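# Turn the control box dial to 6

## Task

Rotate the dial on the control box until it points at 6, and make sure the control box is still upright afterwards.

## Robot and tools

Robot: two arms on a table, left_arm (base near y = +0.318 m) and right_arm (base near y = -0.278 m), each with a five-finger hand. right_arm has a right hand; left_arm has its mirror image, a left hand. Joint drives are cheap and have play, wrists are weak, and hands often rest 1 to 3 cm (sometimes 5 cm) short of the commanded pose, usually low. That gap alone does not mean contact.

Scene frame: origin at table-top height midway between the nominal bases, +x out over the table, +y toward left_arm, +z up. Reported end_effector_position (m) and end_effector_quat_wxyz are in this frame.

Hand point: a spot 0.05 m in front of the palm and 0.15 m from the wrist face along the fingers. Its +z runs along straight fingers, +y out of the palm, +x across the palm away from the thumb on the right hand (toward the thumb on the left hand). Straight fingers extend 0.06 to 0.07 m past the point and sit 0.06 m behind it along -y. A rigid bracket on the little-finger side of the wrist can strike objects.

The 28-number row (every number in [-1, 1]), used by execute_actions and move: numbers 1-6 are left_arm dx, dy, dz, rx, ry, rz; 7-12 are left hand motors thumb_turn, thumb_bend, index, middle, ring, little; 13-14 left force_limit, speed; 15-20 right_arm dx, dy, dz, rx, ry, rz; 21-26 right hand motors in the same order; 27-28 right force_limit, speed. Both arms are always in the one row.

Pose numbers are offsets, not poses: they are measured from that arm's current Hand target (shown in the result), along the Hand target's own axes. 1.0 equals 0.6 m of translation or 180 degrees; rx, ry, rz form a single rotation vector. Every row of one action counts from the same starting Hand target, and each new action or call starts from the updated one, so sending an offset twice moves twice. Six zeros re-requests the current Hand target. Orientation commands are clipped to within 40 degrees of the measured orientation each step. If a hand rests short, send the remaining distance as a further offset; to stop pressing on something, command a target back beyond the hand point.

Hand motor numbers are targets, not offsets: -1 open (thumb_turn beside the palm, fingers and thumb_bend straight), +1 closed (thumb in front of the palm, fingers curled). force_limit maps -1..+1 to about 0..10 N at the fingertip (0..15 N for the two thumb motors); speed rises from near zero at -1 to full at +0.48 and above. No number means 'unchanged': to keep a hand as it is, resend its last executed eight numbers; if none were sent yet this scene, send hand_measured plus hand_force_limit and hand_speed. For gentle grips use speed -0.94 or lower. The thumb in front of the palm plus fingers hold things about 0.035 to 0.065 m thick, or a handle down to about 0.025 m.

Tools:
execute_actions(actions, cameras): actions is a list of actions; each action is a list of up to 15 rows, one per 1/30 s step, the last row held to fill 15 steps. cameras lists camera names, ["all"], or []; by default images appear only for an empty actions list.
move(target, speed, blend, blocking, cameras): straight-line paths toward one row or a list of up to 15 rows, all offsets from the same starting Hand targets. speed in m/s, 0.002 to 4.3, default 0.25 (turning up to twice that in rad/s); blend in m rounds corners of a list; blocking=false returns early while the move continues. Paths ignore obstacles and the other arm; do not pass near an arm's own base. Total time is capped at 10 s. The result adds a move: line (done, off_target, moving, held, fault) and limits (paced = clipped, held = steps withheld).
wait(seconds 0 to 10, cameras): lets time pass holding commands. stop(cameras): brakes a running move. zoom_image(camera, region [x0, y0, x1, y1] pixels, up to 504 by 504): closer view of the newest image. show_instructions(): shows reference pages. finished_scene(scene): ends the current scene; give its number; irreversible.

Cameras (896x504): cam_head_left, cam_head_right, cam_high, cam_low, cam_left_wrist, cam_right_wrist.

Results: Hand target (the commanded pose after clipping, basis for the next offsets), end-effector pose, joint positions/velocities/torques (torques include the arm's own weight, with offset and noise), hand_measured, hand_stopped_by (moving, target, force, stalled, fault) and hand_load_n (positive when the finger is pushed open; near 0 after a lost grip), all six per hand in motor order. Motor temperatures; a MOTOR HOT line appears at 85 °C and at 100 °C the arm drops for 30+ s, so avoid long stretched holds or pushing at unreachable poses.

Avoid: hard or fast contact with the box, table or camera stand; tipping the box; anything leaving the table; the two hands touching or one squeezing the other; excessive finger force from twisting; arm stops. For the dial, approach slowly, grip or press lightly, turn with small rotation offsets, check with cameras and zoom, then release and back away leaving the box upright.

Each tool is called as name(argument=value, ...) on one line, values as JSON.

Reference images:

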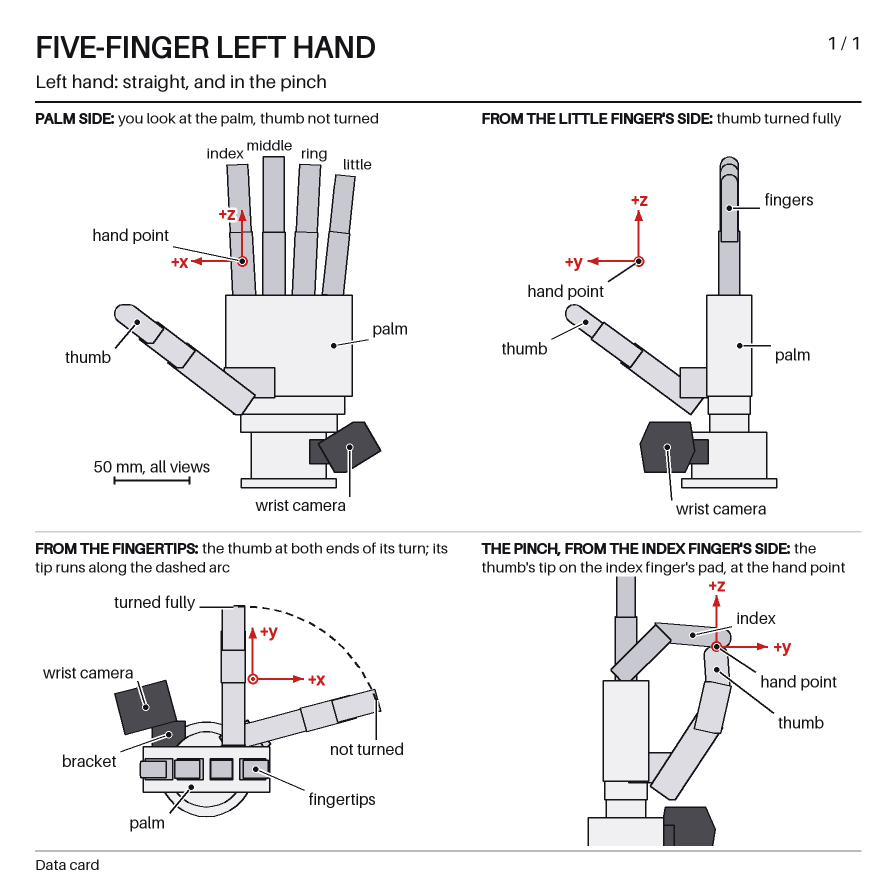

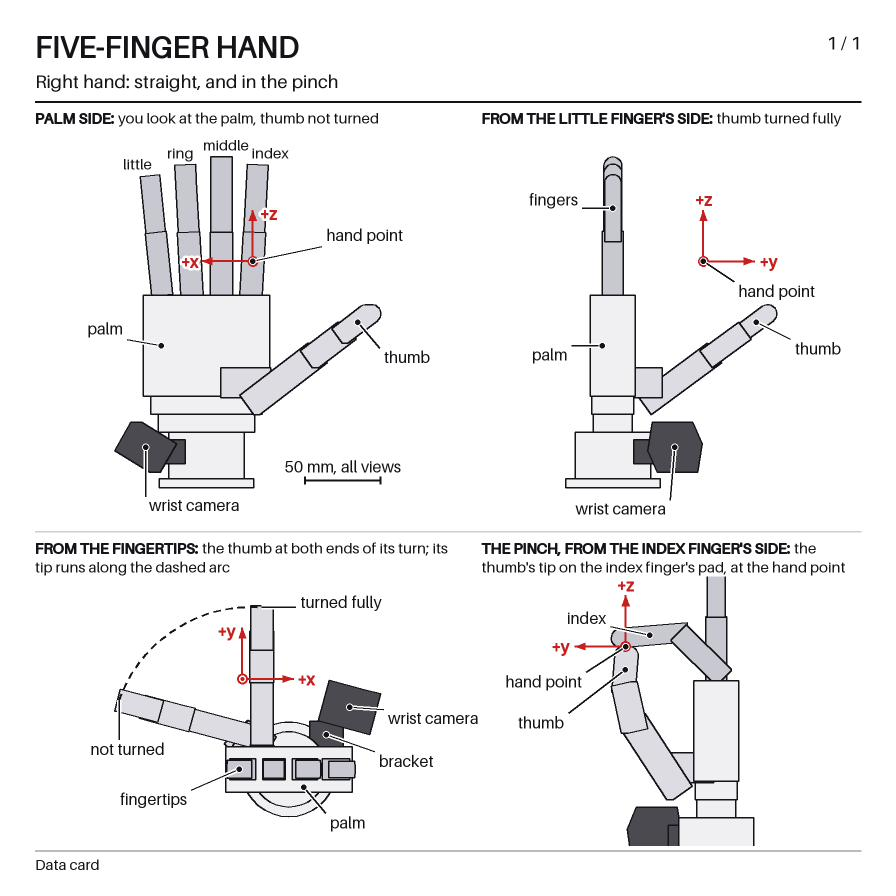

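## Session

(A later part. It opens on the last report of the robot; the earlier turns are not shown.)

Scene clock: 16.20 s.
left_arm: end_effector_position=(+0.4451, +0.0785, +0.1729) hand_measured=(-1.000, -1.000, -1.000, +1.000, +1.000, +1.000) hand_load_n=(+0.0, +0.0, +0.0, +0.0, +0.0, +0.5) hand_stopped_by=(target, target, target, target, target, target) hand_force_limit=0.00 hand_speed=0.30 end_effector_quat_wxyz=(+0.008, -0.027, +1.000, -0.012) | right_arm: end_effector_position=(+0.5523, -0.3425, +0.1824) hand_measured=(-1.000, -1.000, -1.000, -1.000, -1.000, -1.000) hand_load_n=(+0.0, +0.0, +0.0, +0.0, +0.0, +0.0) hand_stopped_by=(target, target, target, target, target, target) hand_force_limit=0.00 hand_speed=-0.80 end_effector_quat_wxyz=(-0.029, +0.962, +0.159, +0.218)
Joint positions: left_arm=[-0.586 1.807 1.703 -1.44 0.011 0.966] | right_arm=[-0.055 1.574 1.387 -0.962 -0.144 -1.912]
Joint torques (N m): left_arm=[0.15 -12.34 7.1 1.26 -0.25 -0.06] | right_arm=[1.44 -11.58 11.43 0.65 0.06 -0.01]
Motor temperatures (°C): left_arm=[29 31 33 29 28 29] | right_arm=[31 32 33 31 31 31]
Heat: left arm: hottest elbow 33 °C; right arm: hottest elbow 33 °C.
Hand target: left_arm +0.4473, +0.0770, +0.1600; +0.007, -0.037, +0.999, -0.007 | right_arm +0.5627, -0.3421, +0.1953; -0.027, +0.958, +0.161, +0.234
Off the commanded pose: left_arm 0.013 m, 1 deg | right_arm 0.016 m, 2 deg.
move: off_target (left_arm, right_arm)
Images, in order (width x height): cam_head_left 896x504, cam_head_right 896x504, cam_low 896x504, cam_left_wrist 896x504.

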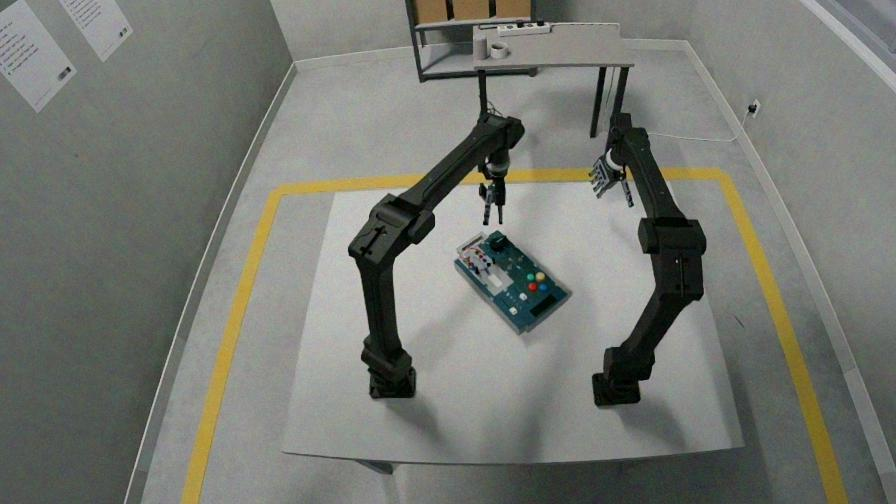

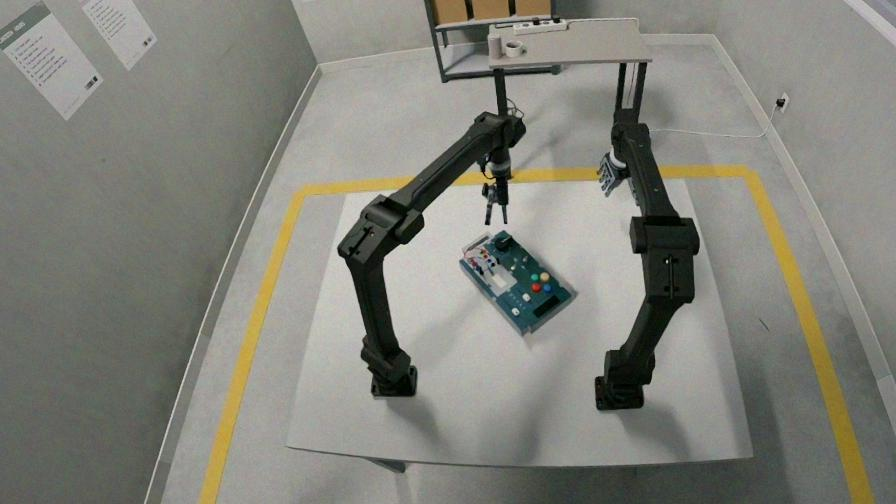

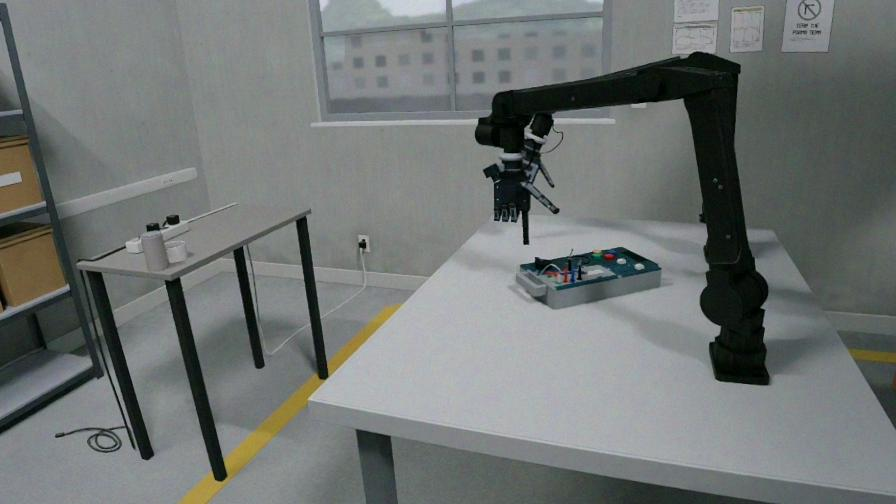

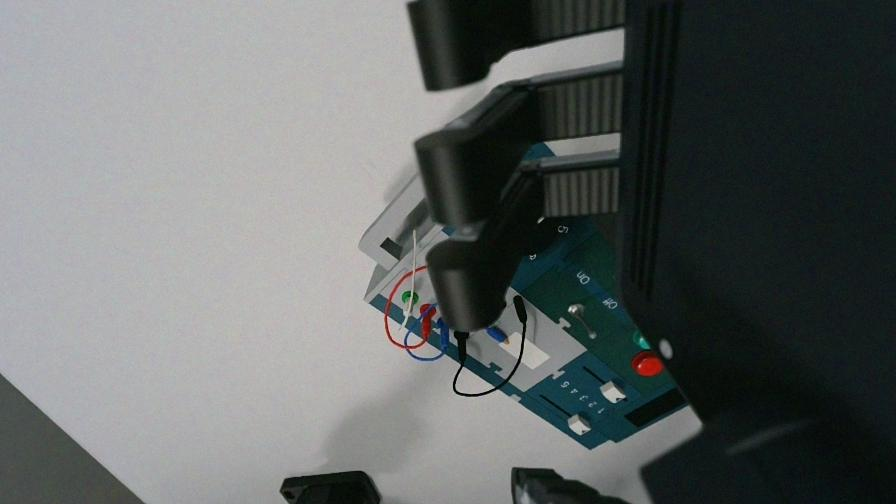

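move(target=[[0.0138,0.0015,0.0365,0,0,0,-1,-1,-1,1,1,1,0,0.3,0,0,0,0,0,0,-1,-1,-1,-1,-1,-1,0,-0.8]], speed=0.1, cameras=["cam_head_left","cam_low"])

zoom_image(camera="cam_head_left", region=[450, 190, 550, 280])

zoom_image(camera="cam_low", region=[490, 210, 590, 300])

Scene clock: 18.03 s.
left_arm: end_effector_position=(+0.4399, +0.0812, +0.1474) hand_measured=(-1.000, -1.000, -1.000, +1.000, +1.000, +1.000) hand_load_n=(+0.0, +0.0, +0.0, +0.0, +0.0, +0.0) hand_stopped_by=(target, target, target, target, target, target) hand_force_limit=0.00 hand_speed=0.30 end_effector_quat_wxyz=(+0.005, -0.031, +0.999, -0.010) | right_arm: end_effector_position=(+0.5523, -0.3425, +0.1824) hand_measured=(-1.000, -1.000, -1.000, -1.000, -1.000, -1.000) hand_load_n=(+0.0, +0.0, +0.0, +0.0, +0.0, +0.0) hand_stopped_by=(target, target, target, target, target, target) hand_force_limit=0.00 hand_speed=-0.80 end_effector_quat_wxyz=(-0.029, +0.962, +0.159, +0.218)
Joint positions: left_arm=[-0.586 1.807 1.634 -1.379 0.011 0.958] | right_arm=[-0.055 1.574 1.387 -0.962 -0.144 -1.912]
Joint torques (N m): left_arm=[-0.67 -13.22 6.98 1.28 -0.2 -0.08] | right_arm=[1.44 -11.58 11.44 0.65 0.06 0]
Heat: left arm: hottest elbow 33 °C; right arm: hottest elbow 33 °C.
Hand target: left_arm +0.4394, +0.0770, +0.1380; +0.007, -0.037, +0.999, -0.007 | right_arm +0.5627, -0.3421, +0.1953; -0.027, +0.958, +0.161, +0.234
Off the commanded pose: left_arm 0.010 m, 1 deg | right_arm 0.016 m, 2 deg.
move: off_target (right_arm)
Images, in order (width x height): cam_head_left 896x504, cam_low 896x504.

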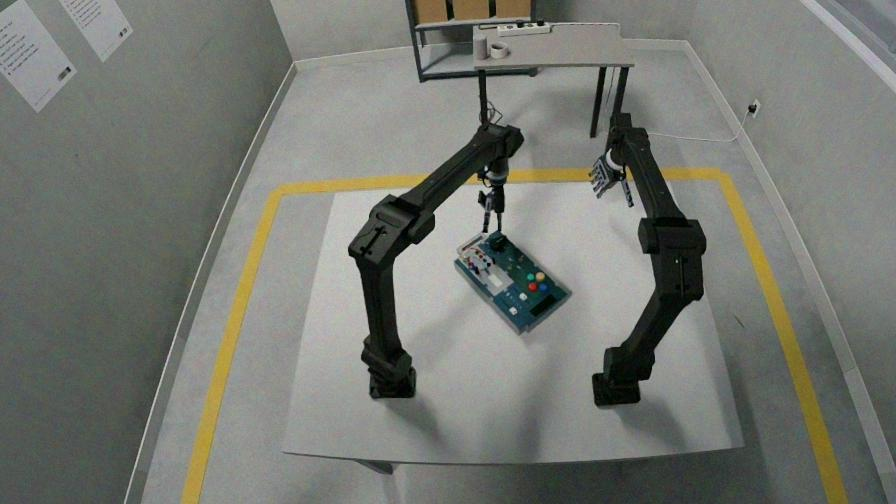

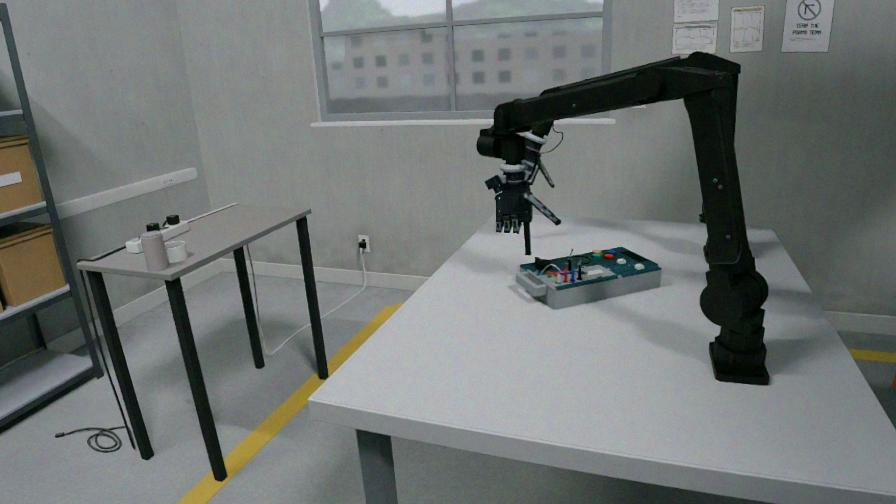

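Scaled by 5.040 from the camera's 896x504 image, which has a finer 1280x720 frame.

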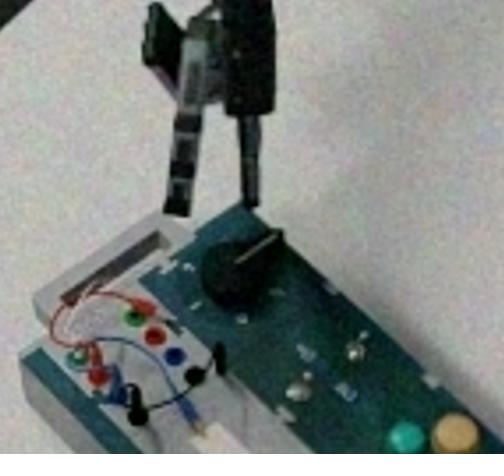

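Scaled by 5.040 from the camera's 896x504 image, which has a finer 1280x720 frame.

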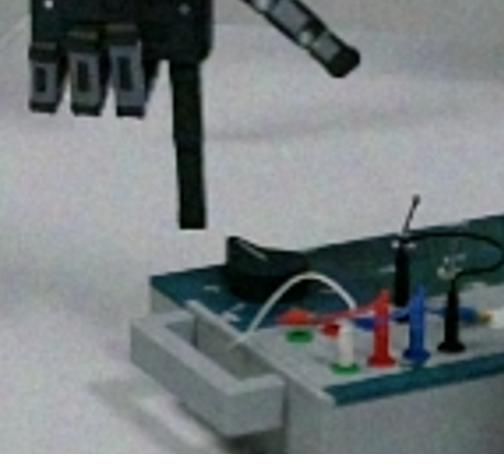

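move(target=[[0.0004,0.0004,0.0267,0,0,0,-1,-1,-1,1,1,1,0,0.3,0,0,0,0,0,0,-1,-1,-1,-1,-1,-1,0,-0.8]], speed=0.08, cameras=["cam_head_left","cam_low"])

zoom_image(camera="cam_head_left", region=[450, 190, 550, 280])

zoom_image(camera="cam_low", region=[490, 210, 590, 300])

Scene clock: 19.83 s.
left_arm: end_effector_position=(+0.4398, +0.0812, +0.1355) hand_measured=(-1.000, -1.000, -1.000, +1.000, +1.000, +1.000) hand_load_n=(+0.0, +0.0, +0.0, +0.0, +0.0, +0.0) hand_stopped_by=(target, target, target, target, target, target) hand_force_limit=0.00 hand_speed=0.30 end_effector_quat_wxyz=(+0.008, -0.031, +0.999, -0.012) | right_arm: end_effector_position=(+0.5523, -0.3425, +0.1824) hand_measured=(-1.000, -1.000, -1.000, -1.000, -1.000, -1.000) hand_load_n=(+0.0, +0.0, +0.0, +0.0, -0.5, +0.5) hand_stopped_by=(target, target, target, target, target, target) hand_force_limit=0.00 hand_speed=-0.80 end_effector_quat_wxyz=(-0.029, +0.962, +0.159, +0.218)
Joint positions: left_arm=[-0.586 1.807 1.604 -1.34 0.011 0.958] | right_arm=[-0.055 1.574 1.387 -0.962 -0.144 -1.912]
Joint torques (N m): left_arm=[-0.62 -11.75 7.01 1.21 -0.24 -0.06] | right_arm=[1.44 -11.63 11.44 0.66 0.06 0]
Heat: left arm: hottest elbow 33 °C; right arm: hottest elbow 34 °C.
Hand target: left_arm +0.4393, +0.0771, +0.1220; +0.007, -0.037, +0.999, -0.007 | right_arm +0.5627, -0.3421, +0.1953; -0.027, +0.958, +0.161, +0.234
Off the commanded pose: left_arm 0.014 m, 1 deg | right_arm 0.016 m, 2 deg.
move: off_target (left_arm, right_arm)
Images, in order (width x height): cam_head_left 896x504, cam_low 896x504.

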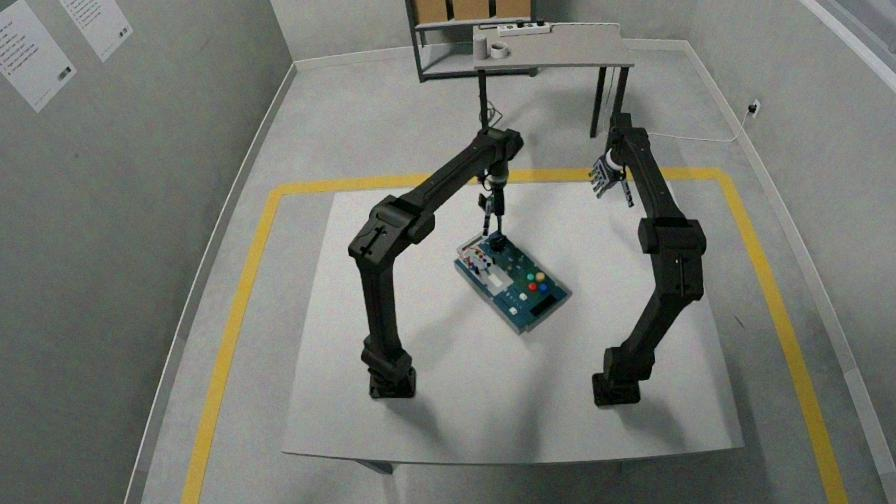

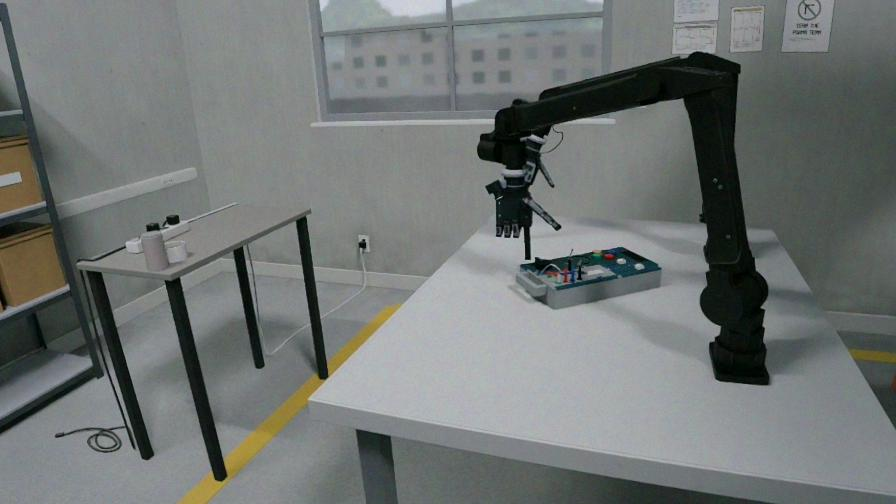

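Scaled by 5.040 from the camera's 896x504 image, which has a finer 1280x720 frame.

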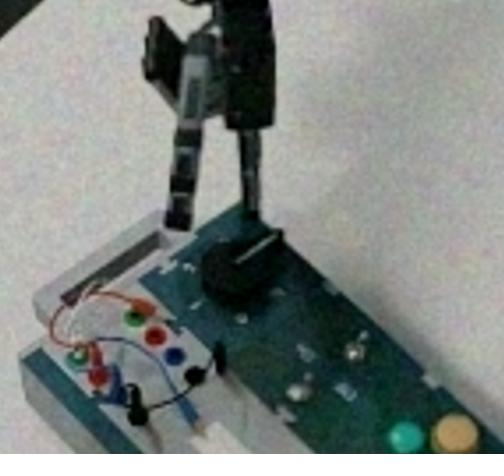

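Scaled by 5.040 from the camera's 896x504 image, which has a finer 1280x720 frame.

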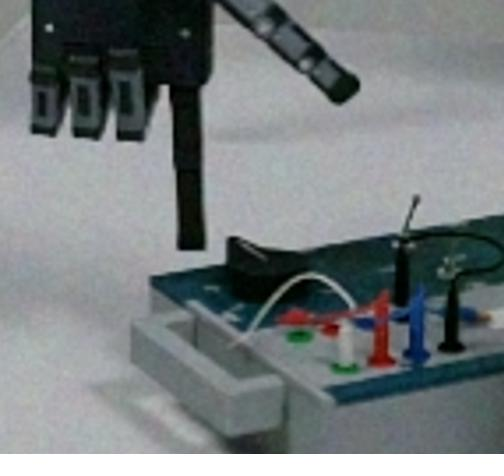

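move(target=[[0.0002,0.0003,0.0183,0,0,0,-1,-1,-1,1,1,1,0,0.3,0,0,0,0,0,0,-1,-1,-1,-1,-1,-1,0,-0.8]], speed=0.08, cameras=["cam_head_left","cam_low"])

zoom_image(camera="cam_head_left", region=[470, 200, 540, 270])

zoom_image(camera="cam_low", region=[500, 230, 570, 300])

Scene clock: 21.43 s.
left_arm: end_effector_position=(+0.4402, +0.0810, +0.1259) hand_measured=(-1.000, -1.000, -1.000, +1.000, +1.000, +1.000) hand_load_n=(+0.0, +0.0, +0.0, +0.0, +0.0, +0.0) hand_stopped_by=(target, target, target, target, target, target) hand_force_limit=0.00 hand_speed=0.30 end_effector_quat_wxyz=(+0.010, -0.031, +0.999, -0.013) | right_arm: end_effector_position=(+0.5523, -0.3425, +0.1824) hand_measured=(-1.000, -1.000, -1.000, -1.000, -1.000, -1.000) hand_load_n=(+0.0, +0.0, +0.0, +0.0, +0.0, +0.0) hand_stopped_by=(target, target, target, target, target, target) hand_force_limit=0.00 hand_speed=-0.80 end_effector_quat_wxyz=(-0.029, +0.962, +0.159, +0.218)
Joint positions: left_arm=[-0.586 1.811 1.584 -1.313 0.011 0.958] | right_arm=[-0.055 1.574 1.387 -0.962 -0.144 -1.912]
Joint torques (N m): left_arm=[-0.38 -11.99 6.82 1.29 -0.22 -0.06] | right_arm=[1.44 -11.63 11.44 0.66 0.06 -0.01]
Heat: left arm: hottest elbow 33 °C; right arm: hottest elbow 34 °C.
Hand target: left_arm +0.4393, +0.0771, +0.1109; +0.007, -0.037, +0.999, -0.007 | right_arm +0.5627, -0.3421, +0.1953; -0.027, +0.958, +0.161, +0.234
Off the commanded pose: left_arm 0.015 m, 1 deg | right_arm 0.016 m, 2 deg.
move: off_target (left_arm, right_arm)
Images, in order (width x height): cam_head_left 896x504, cam_low 896x504.

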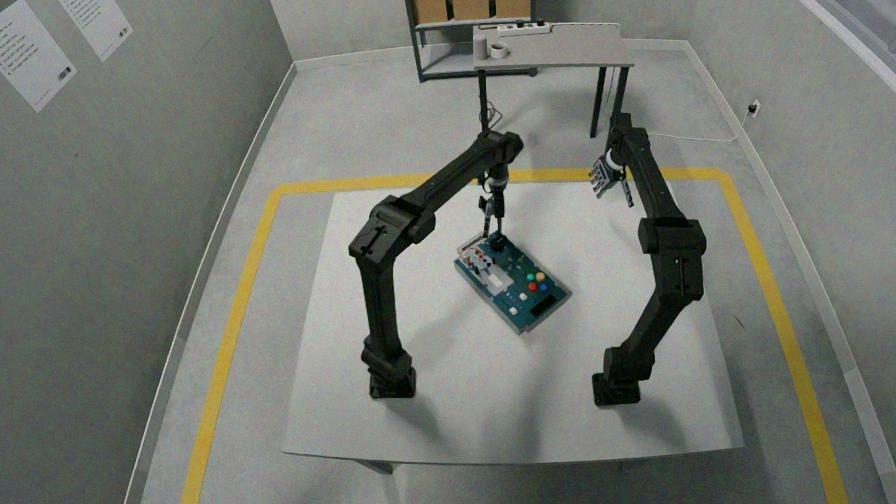

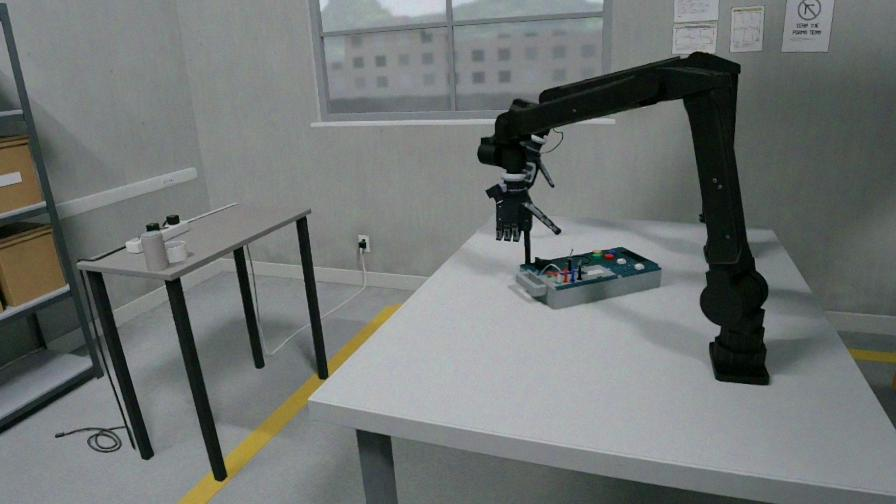

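Scaled by 7.200 from the camera's 896x504 image, which has a finer 1280x720 frame.

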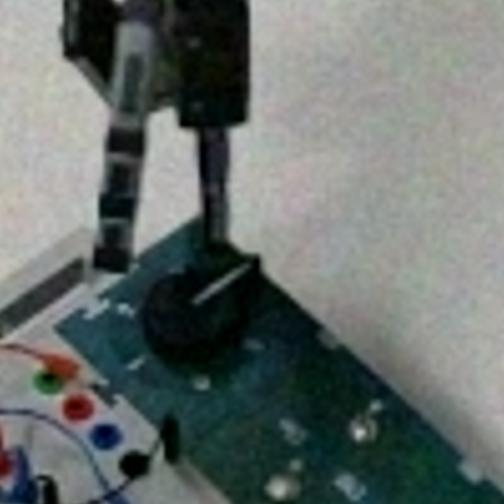

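Scaled by 7.200 from the camera's 896x504 image, which has a finer 1280x720 frame.

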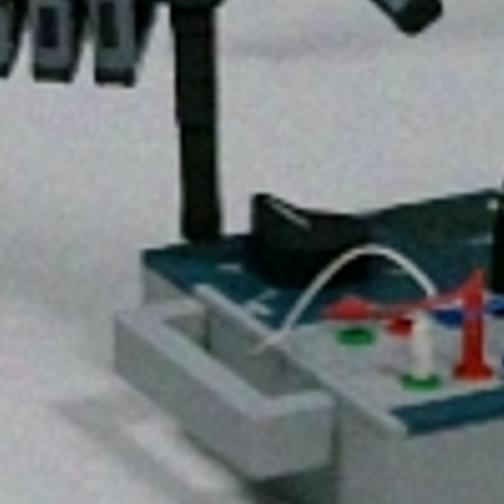

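move(target=[[0.0178,-0.004,-0.0002,0,0,0,-1,-1,-1,1,1,1,0,0.3,0,0,0,0,0,0,-1,-1,-1,-1,-1,-1,0,-0.8]], speed=0.05, cameras=["cam_head_left","cam_low"])

zoom_image(camera="cam_head_left", region=[470, 200, 540, 270])

zoom_image(camera="cam_low", region=[500, 230, 570, 300])

Scene clock: 23.30 s.
left_arm: end_effector_position=(+0.4355, +0.0780, +0.1227) hand_measured=(-1.000, -1.000, -1.000, +1.000, +1.000, +1.000) hand_load_n=(+0.0, -0.5, -1.0, +0.0, +0.0, +0.0) hand_stopped_by=(target, target, target, target, target, target) hand_force_limit=0.00 hand_speed=0.30 end_effector_quat_wxyz=(+0.010, -0.032, +0.999, -0.009) | right_arm: end_effector_position=(+0.5523, -0.3425, +0.1824) hand_measured=(-1.000, -1.000, -1.000, -1.000, -1.000, -1.000) hand_load_n=(+0.0, +0.0, +0.0, +0.0, +0.0, +0.0) hand_stopped_by=(target, target, target, target, target, target) hand_force_limit=0.00 hand_speed=-0.80 end_effector_quat_wxyz=(-0.029, +0.962, +0.159, +0.218)
Joint positions: left_arm=[-0.598 1.811 1.574 -1.308 0.004 0.944] | right_arm=[-0.055 1.574 1.387 -0.962 -0.144 -1.912]
Joint torques (N m): left_arm=[-0.5 -13.04 5.87 1.42 -0.16 -0.1] | right_arm=[1.38 -11.69 11.43 0.65 0.07 0]
Heat: left arm: hottest elbow 33 °C; right arm: hottest elbow 34 °C.
Hand target: left_arm +0.4289, +0.0739, +0.1109; +0.007, -0.037, +0.999, -0.007 | right_arm +0.5627, -0.3421, +0.1953; -0.027, +0.958, +0.161, +0.234
Off the commanded pose: left_arm 0.014 m, 1 deg | right_arm 0.016 m, 2 deg.
move: off_target (left_arm, right_arm)
Images, in order (width x height): cam_head_left 896x504, cam_low 896x504.

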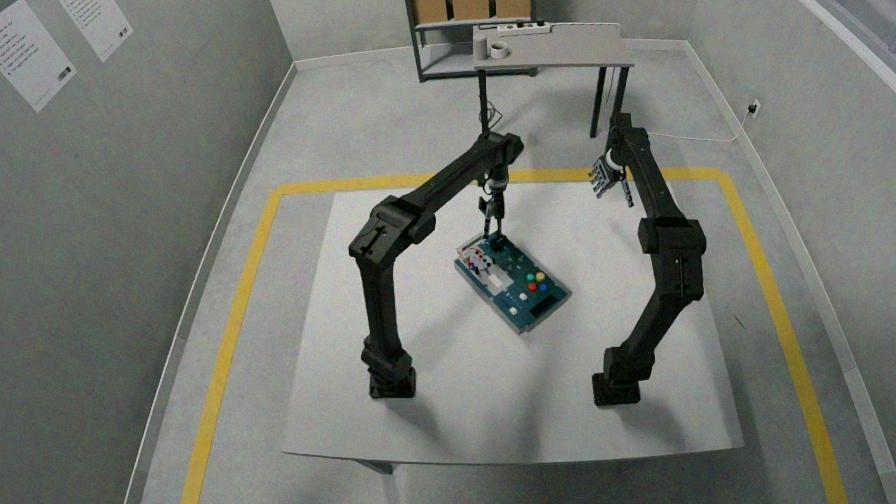

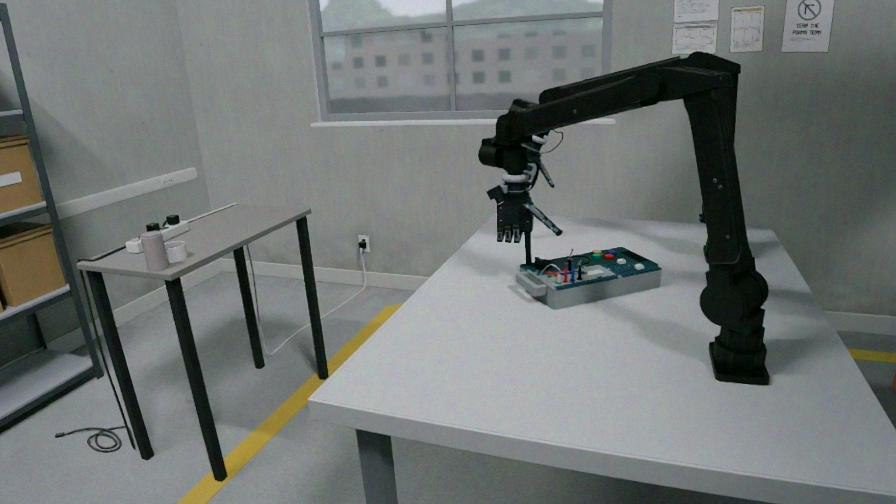

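Scaled by 7.200 from the camera's 896x504 image, which has a finer 1280x720 frame.

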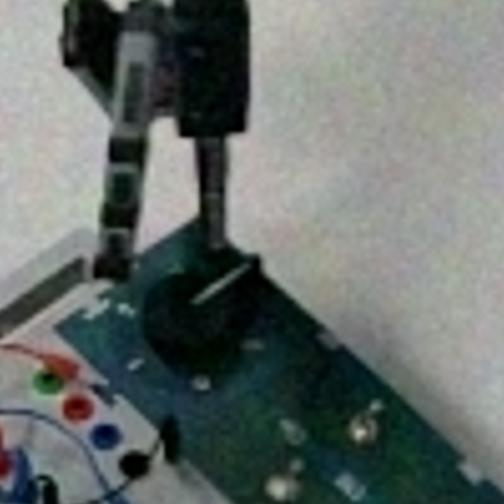

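Scaled by 7.200 from the camera's 896x504 image, which has a finer 1280x720 frame.

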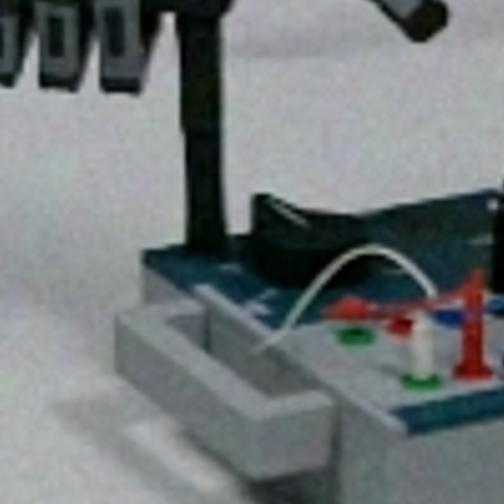

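move(target=[[0.0206,-0.0085,-0.0052,0,0,0,-1,-1,-1,1,1,1,0,0.3,0,0,0,0,0,0,-1,-1,-1,-1,-1,-1,0,-0.8]], speed=0.05, cameras=["cam_head_left","cam_low"])

zoom_image(camera="cam_head_left", region=[470, 200, 540, 270])

zoom_image(camera="cam_low", region=[500, 230, 570, 300])

Scene clock: 24.87 s.
left_arm: end_effector_position=(+0.4333, +0.0773, +0.1227) hand_measured=(-1.000, -1.000, -1.000, +1.000, +1.000, +1.000) hand_load_n=(+0.0, +0.0, -2.0, +0.0, +0.0, +0.0) hand_stopped_by=(target, target, target, target, target, target) hand_force_limit=0.00 hand_speed=0.30 end_effector_quat_wxyz=(+0.019, -0.037, +0.999, -0.007) | right_arm: end_effector_position=(+0.5523, -0.3425, +0.1824) hand_measured=(-1.000, -1.000, -1.000, -1.000, -1.000, -1.000) hand_load_n=(+0.0, +0.0, +0.0, +0.0, +0.0, +0.0) hand_stopped_by=(target, target, target, target, target, target) hand_force_limit=0.00 hand_speed=-0.80 end_effector_quat_wxyz=(-0.029, +0.962, +0.159, +0.218)
Joint positions: left_arm=[-0.605 1.798 1.557 -1.29 -0.01 0.927] | right_arm=[-0.055 1.574 1.387 -0.962 -0.144 -1.912]
Joint torques (N m): left_arm=[-2.14 -13.16 5.79 0.96 0.22 -0.09] | right_arm=[1.44 -11.63 11.44 0.65 0.07 0]
Heat: left arm: hottest elbow 33 °C; right arm: hottest elbow 35 °C.
Hand target: left_arm +0.4169, +0.0679, +0.1140; +0.007, -0.037, +0.999, -0.007 | right_arm +0.5627, -0.3421, +0.1953; -0.027, +0.958, +0.161, +0.234
Off the commanded pose: left_arm 0.021 m, 1 deg | right_arm 0.016 m, 2 deg.
move: off_target (left_arm, right_arm)
Images, in order (width x height): cam_head_left 896x504, cam_low 896x504.

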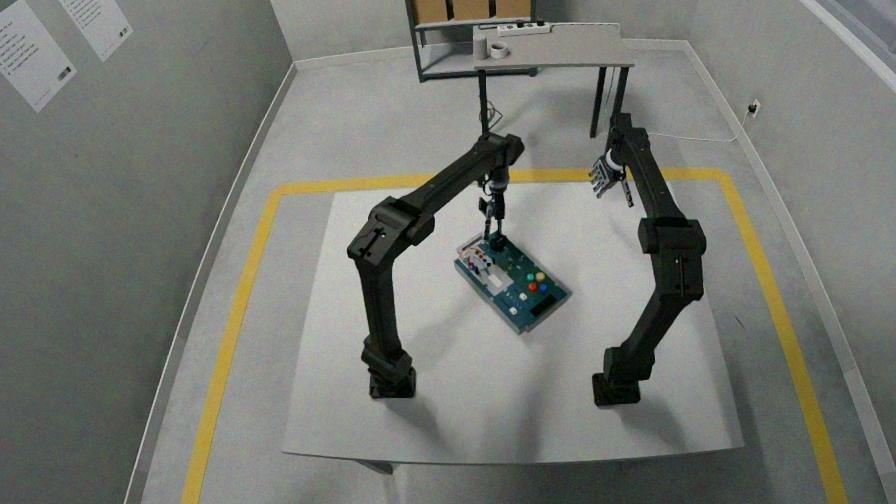

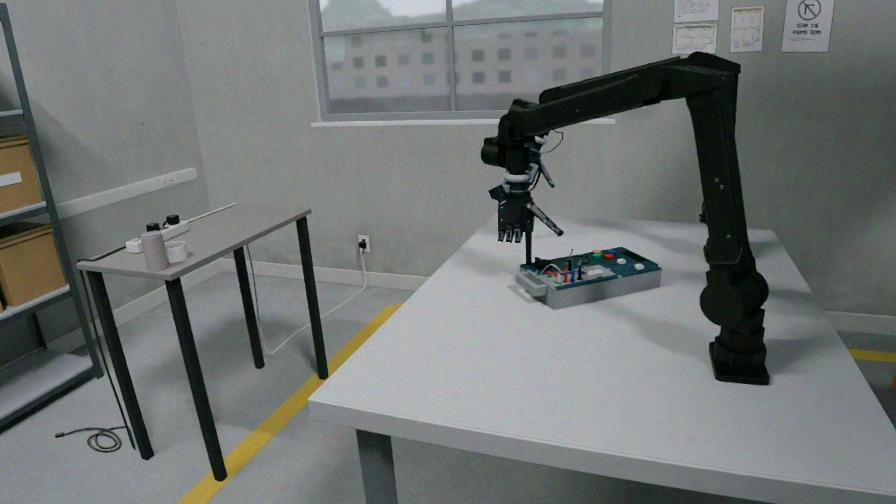

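Scaled by 7.200 from the camera's 896x504 image, which has a finer 1280x720 frame.

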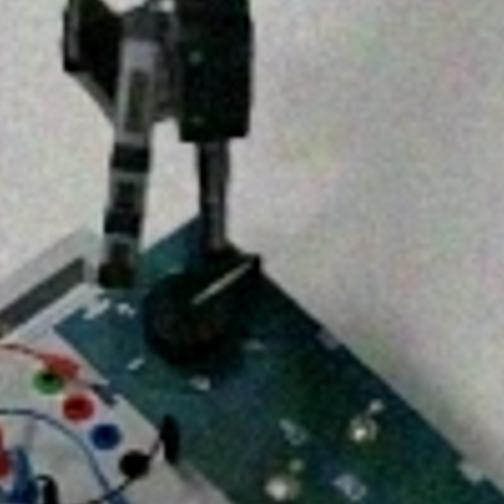

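Scaled by 7.200 from the camera's 896x504 image, which has a finer 1280x720 frame.

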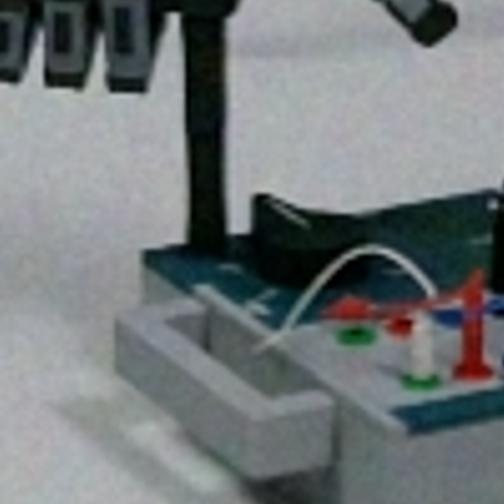

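move(target=[[-0.0109,0.0055,-0.03,0,0,0,-1,-1,-1,1,1,1,0,0.3,0,0,0,0,0,0,-1,-1,-1,-1,-1,-1,0,-0.8]], speed=0.05, cameras=[])

Scene clock: 26.47 s.
left_arm: end_effector_position=(+0.4309, +0.0779, +0.1232) hand_measured=(-1.000, -1.000, -1.000, +1.000, +1.000, +1.000) hand_load_n=(+0.0, +0.0, +0.0, +0.0, +0.0, +0.0) hand_stopped_by=(target, target, target, target, target, target) hand_force_limit=0.00 hand_speed=0.30 end_effector_quat_wxyz=(+0.016, -0.041, +0.999, -0.006) | right_arm: end_effector_position=(+0.5523, -0.3425, +0.1824) hand_measured=(-1.000, -1.000, -1.000, -1.000, -1.000, -1.000) hand_load_n=(+0.0, +0.0, +0.0, +0.0, +0.0, +0.0) hand_stopped_by=(target, target, target, target, target, target) hand_force_limit=0.00 hand_speed=-0.80 end_effector_quat_wxyz=(-0.029, +0.962, +0.159, +0.218)
Joint positions: left_arm=[-0.605 1.798 1.557 -1.297 -0.008 0.92] | right_arm=[-0.055 1.574 1.387 -0.962 -0.144 -1.912]
Joint torques (N m): left_arm=[-0.97 -13.57 8.79 -0.38 0.22 0.02] | right_arm=[1.44 -11.69 11.43 0.66 0.06 0]
Heat: left arm: hottest elbow 33 °C; right arm: hottest elbow 35 °C.
Hand target: left_arm +0.4229, +0.0720, +0.1321; +0.007, -0.037, +0.999, -0.007 | right_arm +0.5627, -0.3421, +0.1953; -0.027, +0.958, +0.161, +0.234
Off the commanded pose: left_arm 0.013 m, 1 deg | right_arm 0.016 m, 2 deg.
move: off_target (left_arm, right_arm)
No camera images: "cameras" was empty.

move(target=[[0.0138,-0.0075,-0.0083,0,0,0,-1,-1,-1,1,1,1,0,0.3,0,0,0,0,0,0,-1,-1,-1,-1,-1,-1,0,-0.8]], speed=0.05, cameras=["cam_head_left","cam_low"])

zoom_image(camera="cam_head_left", region=[470, 200, 540, 270])

zoom_image(camera="cam_low", region=[500, 230, 570, 300])

Scene clock: 27.73 s.
left_arm: end_effector_position=(+0.4250, +0.0755, +0.1241) hand_measured=(-1.000, -1.000, -1.000, +1.000, +1.000, +1.000) hand_load_n=(+0.0, +0.0, -2.0, +0.0, +0.0, +0.0) hand_stopped_by=(target, target, target, target, target, target) hand_force_limit=0.00 hand_speed=0.30 end_effector_quat_wxyz=(+0.010, -0.033, +0.999, -0.001) | right_arm: end_effector_position=(+0.5523, -0.3425, +0.1824) hand_measured=(-1.000, -1.000, -1.000, -1.000, -1.000, -1.000) hand_load_n=(+0.0, +0.0, +0.0, +0.0, +0.5, +0.5) hand_stopped_by=(target, target, target, target, target, target) hand_force_limit=0.00 hand_speed=-0.80 end_effector_quat_wxyz=(-0.029, +0.962, +0.159, +0.218)
Joint positions: left_arm=[-0.617 1.798 1.557 -1.313 -0.01 0.923] | right_arm=[-0.055 1.574 1.387 -0.962 -0.144 -1.912]
Joint torques (N m): left_arm=[-1.08 -14.39 8.55 -0.06 0.24 -0.07] | right_arm=[1.44 -11.63 11.44 0.66 0.06 0]
Heat: left arm: hottest elbow 34 °C; right arm: hottest elbow 35 °C.
Hand target: left_arm +0.4149, +0.0668, +0.1369; +0.007, -0.037, +0.999, -0.007 | right_arm +0.5627, -0.3421, +0.1953; -0.027, +0.958, +0.161, +0.234
Off the commanded pose: left_arm 0.018 m, 1 deg | right_arm 0.016 m, 2 deg.
move: off_target (left_arm, right_arm)
Images, in order (width x height): cam_head_left 896x504, cam_low 896x504.

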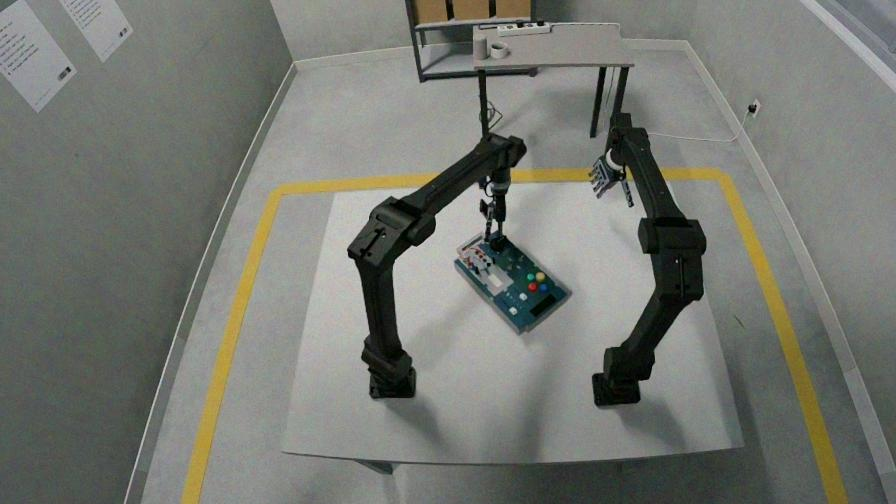

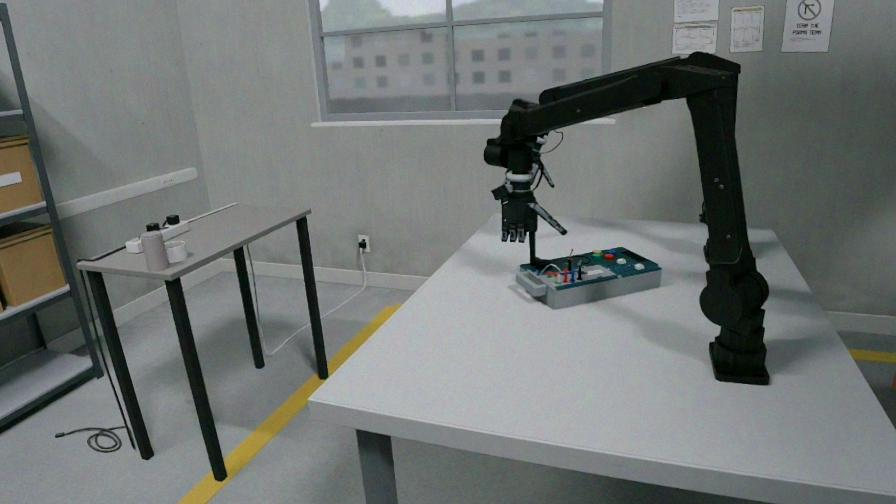

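Scaled by 7.200 from the camera's 896x504 image, which has a finer 1280x720 frame.

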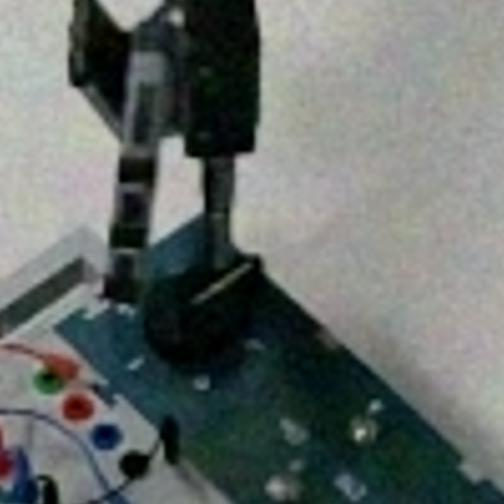

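Scaled by 7.200 from the camera's 896x504 image, which has a finer 1280x720 frame.

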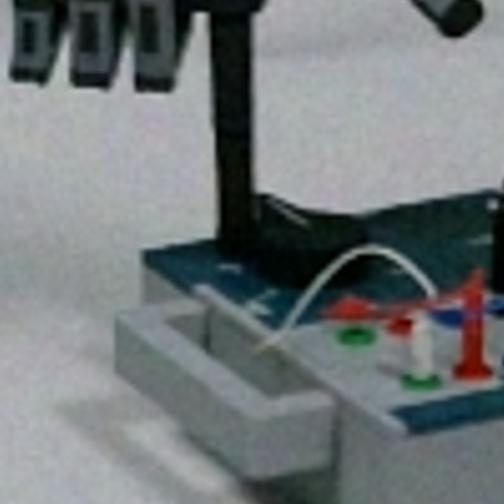

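move(target=[[0.0098,-0.021,-0.0032,0,0,0,-1,-1,-1,1,1,1,0,0.3,0,0,0,0,0,0,-1,-1,-1,-1,-1,-1,0,-0.8]], speed=0.05, cameras=["cam_head_left","cam_low"])

zoom_image(camera="cam_head_left", region=[470, 200, 540, 270])

zoom_image(camera="cam_low", region=[500, 230, 570, 300])

Scene clock: 30.07 s.
left_arm: end_effector_position=(+0.4083, +0.0612, +0.1250) hand_measured=(-1.000, -1.000, -1.000, +1.000, +1.000, +1.000) hand_load_n=(+0.0, +0.0, +0.0, +0.0, +0.0, +0.0) hand_stopped_by=(target, target, target, target, target, target) hand_force_limit=0.00 hand_speed=0.30 end_effector_quat_wxyz=(-0.003, -0.034, +0.999, +0.000) | right_arm: end_effector_position=(+0.5523, -0.3425, +0.1824) hand_measured=(-1.000, -1.000, -1.000, -1.000, -1.000, -1.000) hand_load_n=(+0.0, +0.0, +0.0, +0.0, +0.0, +0.0) hand_stopped_by=(target, target, target, target, target, target) hand_force_limit=0.00 hand_speed=-0.80 end_effector_quat_wxyz=(-0.029, +0.962, +0.159, +0.218)
Joint positions: left_arm=[-0.651 1.798 1.557 -1.334 0.002 0.888] | right_arm=[-0.055 1.574 1.387 -0.962 -0.144 -1.912]
Joint torques (N m): left_arm=[-0.5 -14.21 9.47 0.01 0.08 -0.07] | right_arm=[1.44 -11.63 11.43 0.66 0.06 0]
Heat: left arm: hottest elbow 34 °C; right arm: hottest elbow 36 °C.
Hand target: left_arm +0.4099, +0.0539, +0.1389; +0.007, -0.037, +0.999, -0.007 | right_arm +0.5627, -0.3421, +0.1953; -0.027, +0.958, +0.161, +0.234
Off the commanded pose: left_arm 0.016 m, 1 deg | right_arm 0.016 m, 2 deg.
move: off_target (left_arm, right_arm)
Images, in order (width x height): cam_head_left 896x504, cam_low 896x504.

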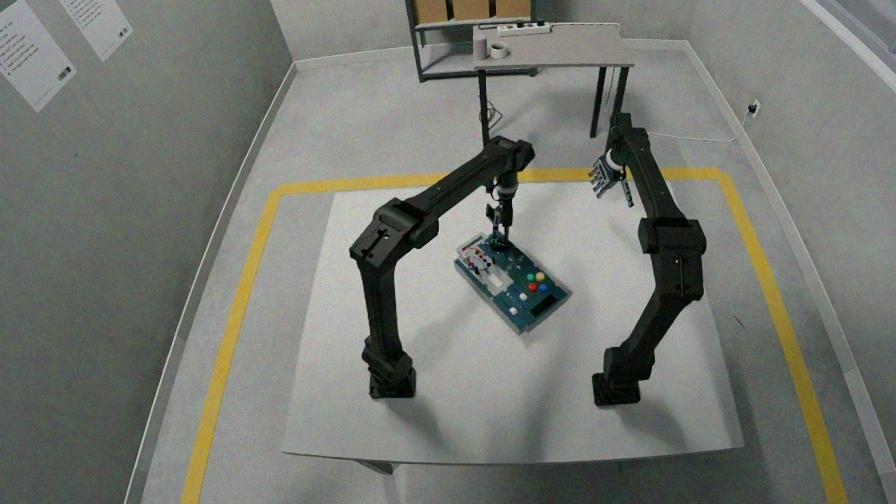

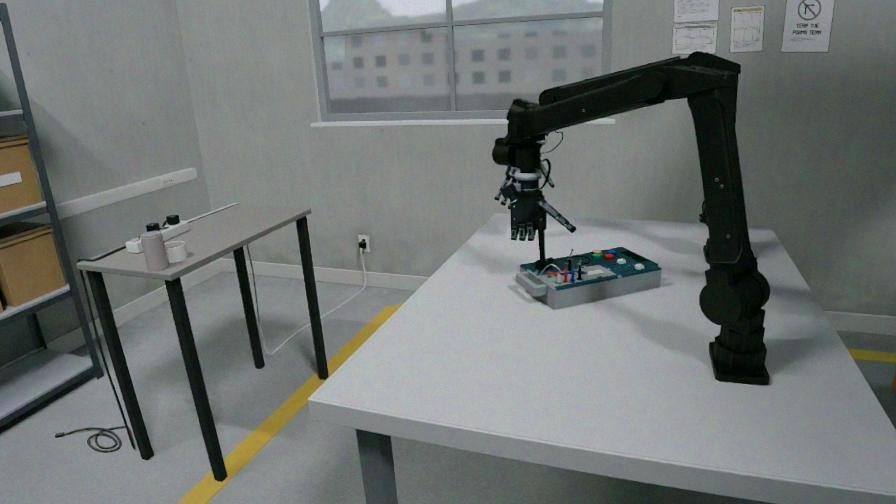

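Scaled by 7.200 from the camera's 896x504 image, which has a finer 1280x720 frame.

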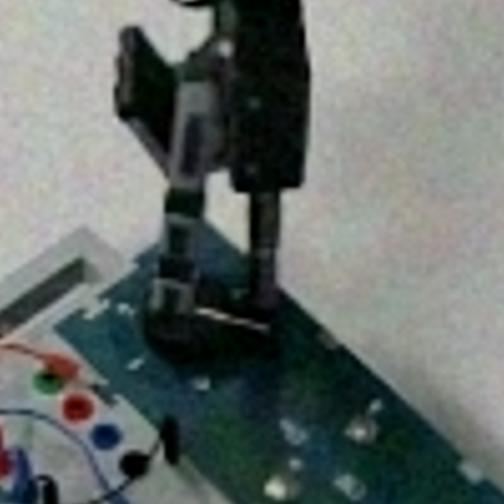

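Scaled by 7.200 from the camera's 896x504 image, which has a finer 1280x720 frame.

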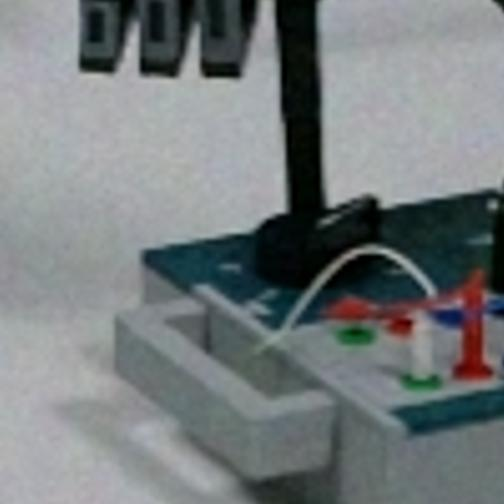

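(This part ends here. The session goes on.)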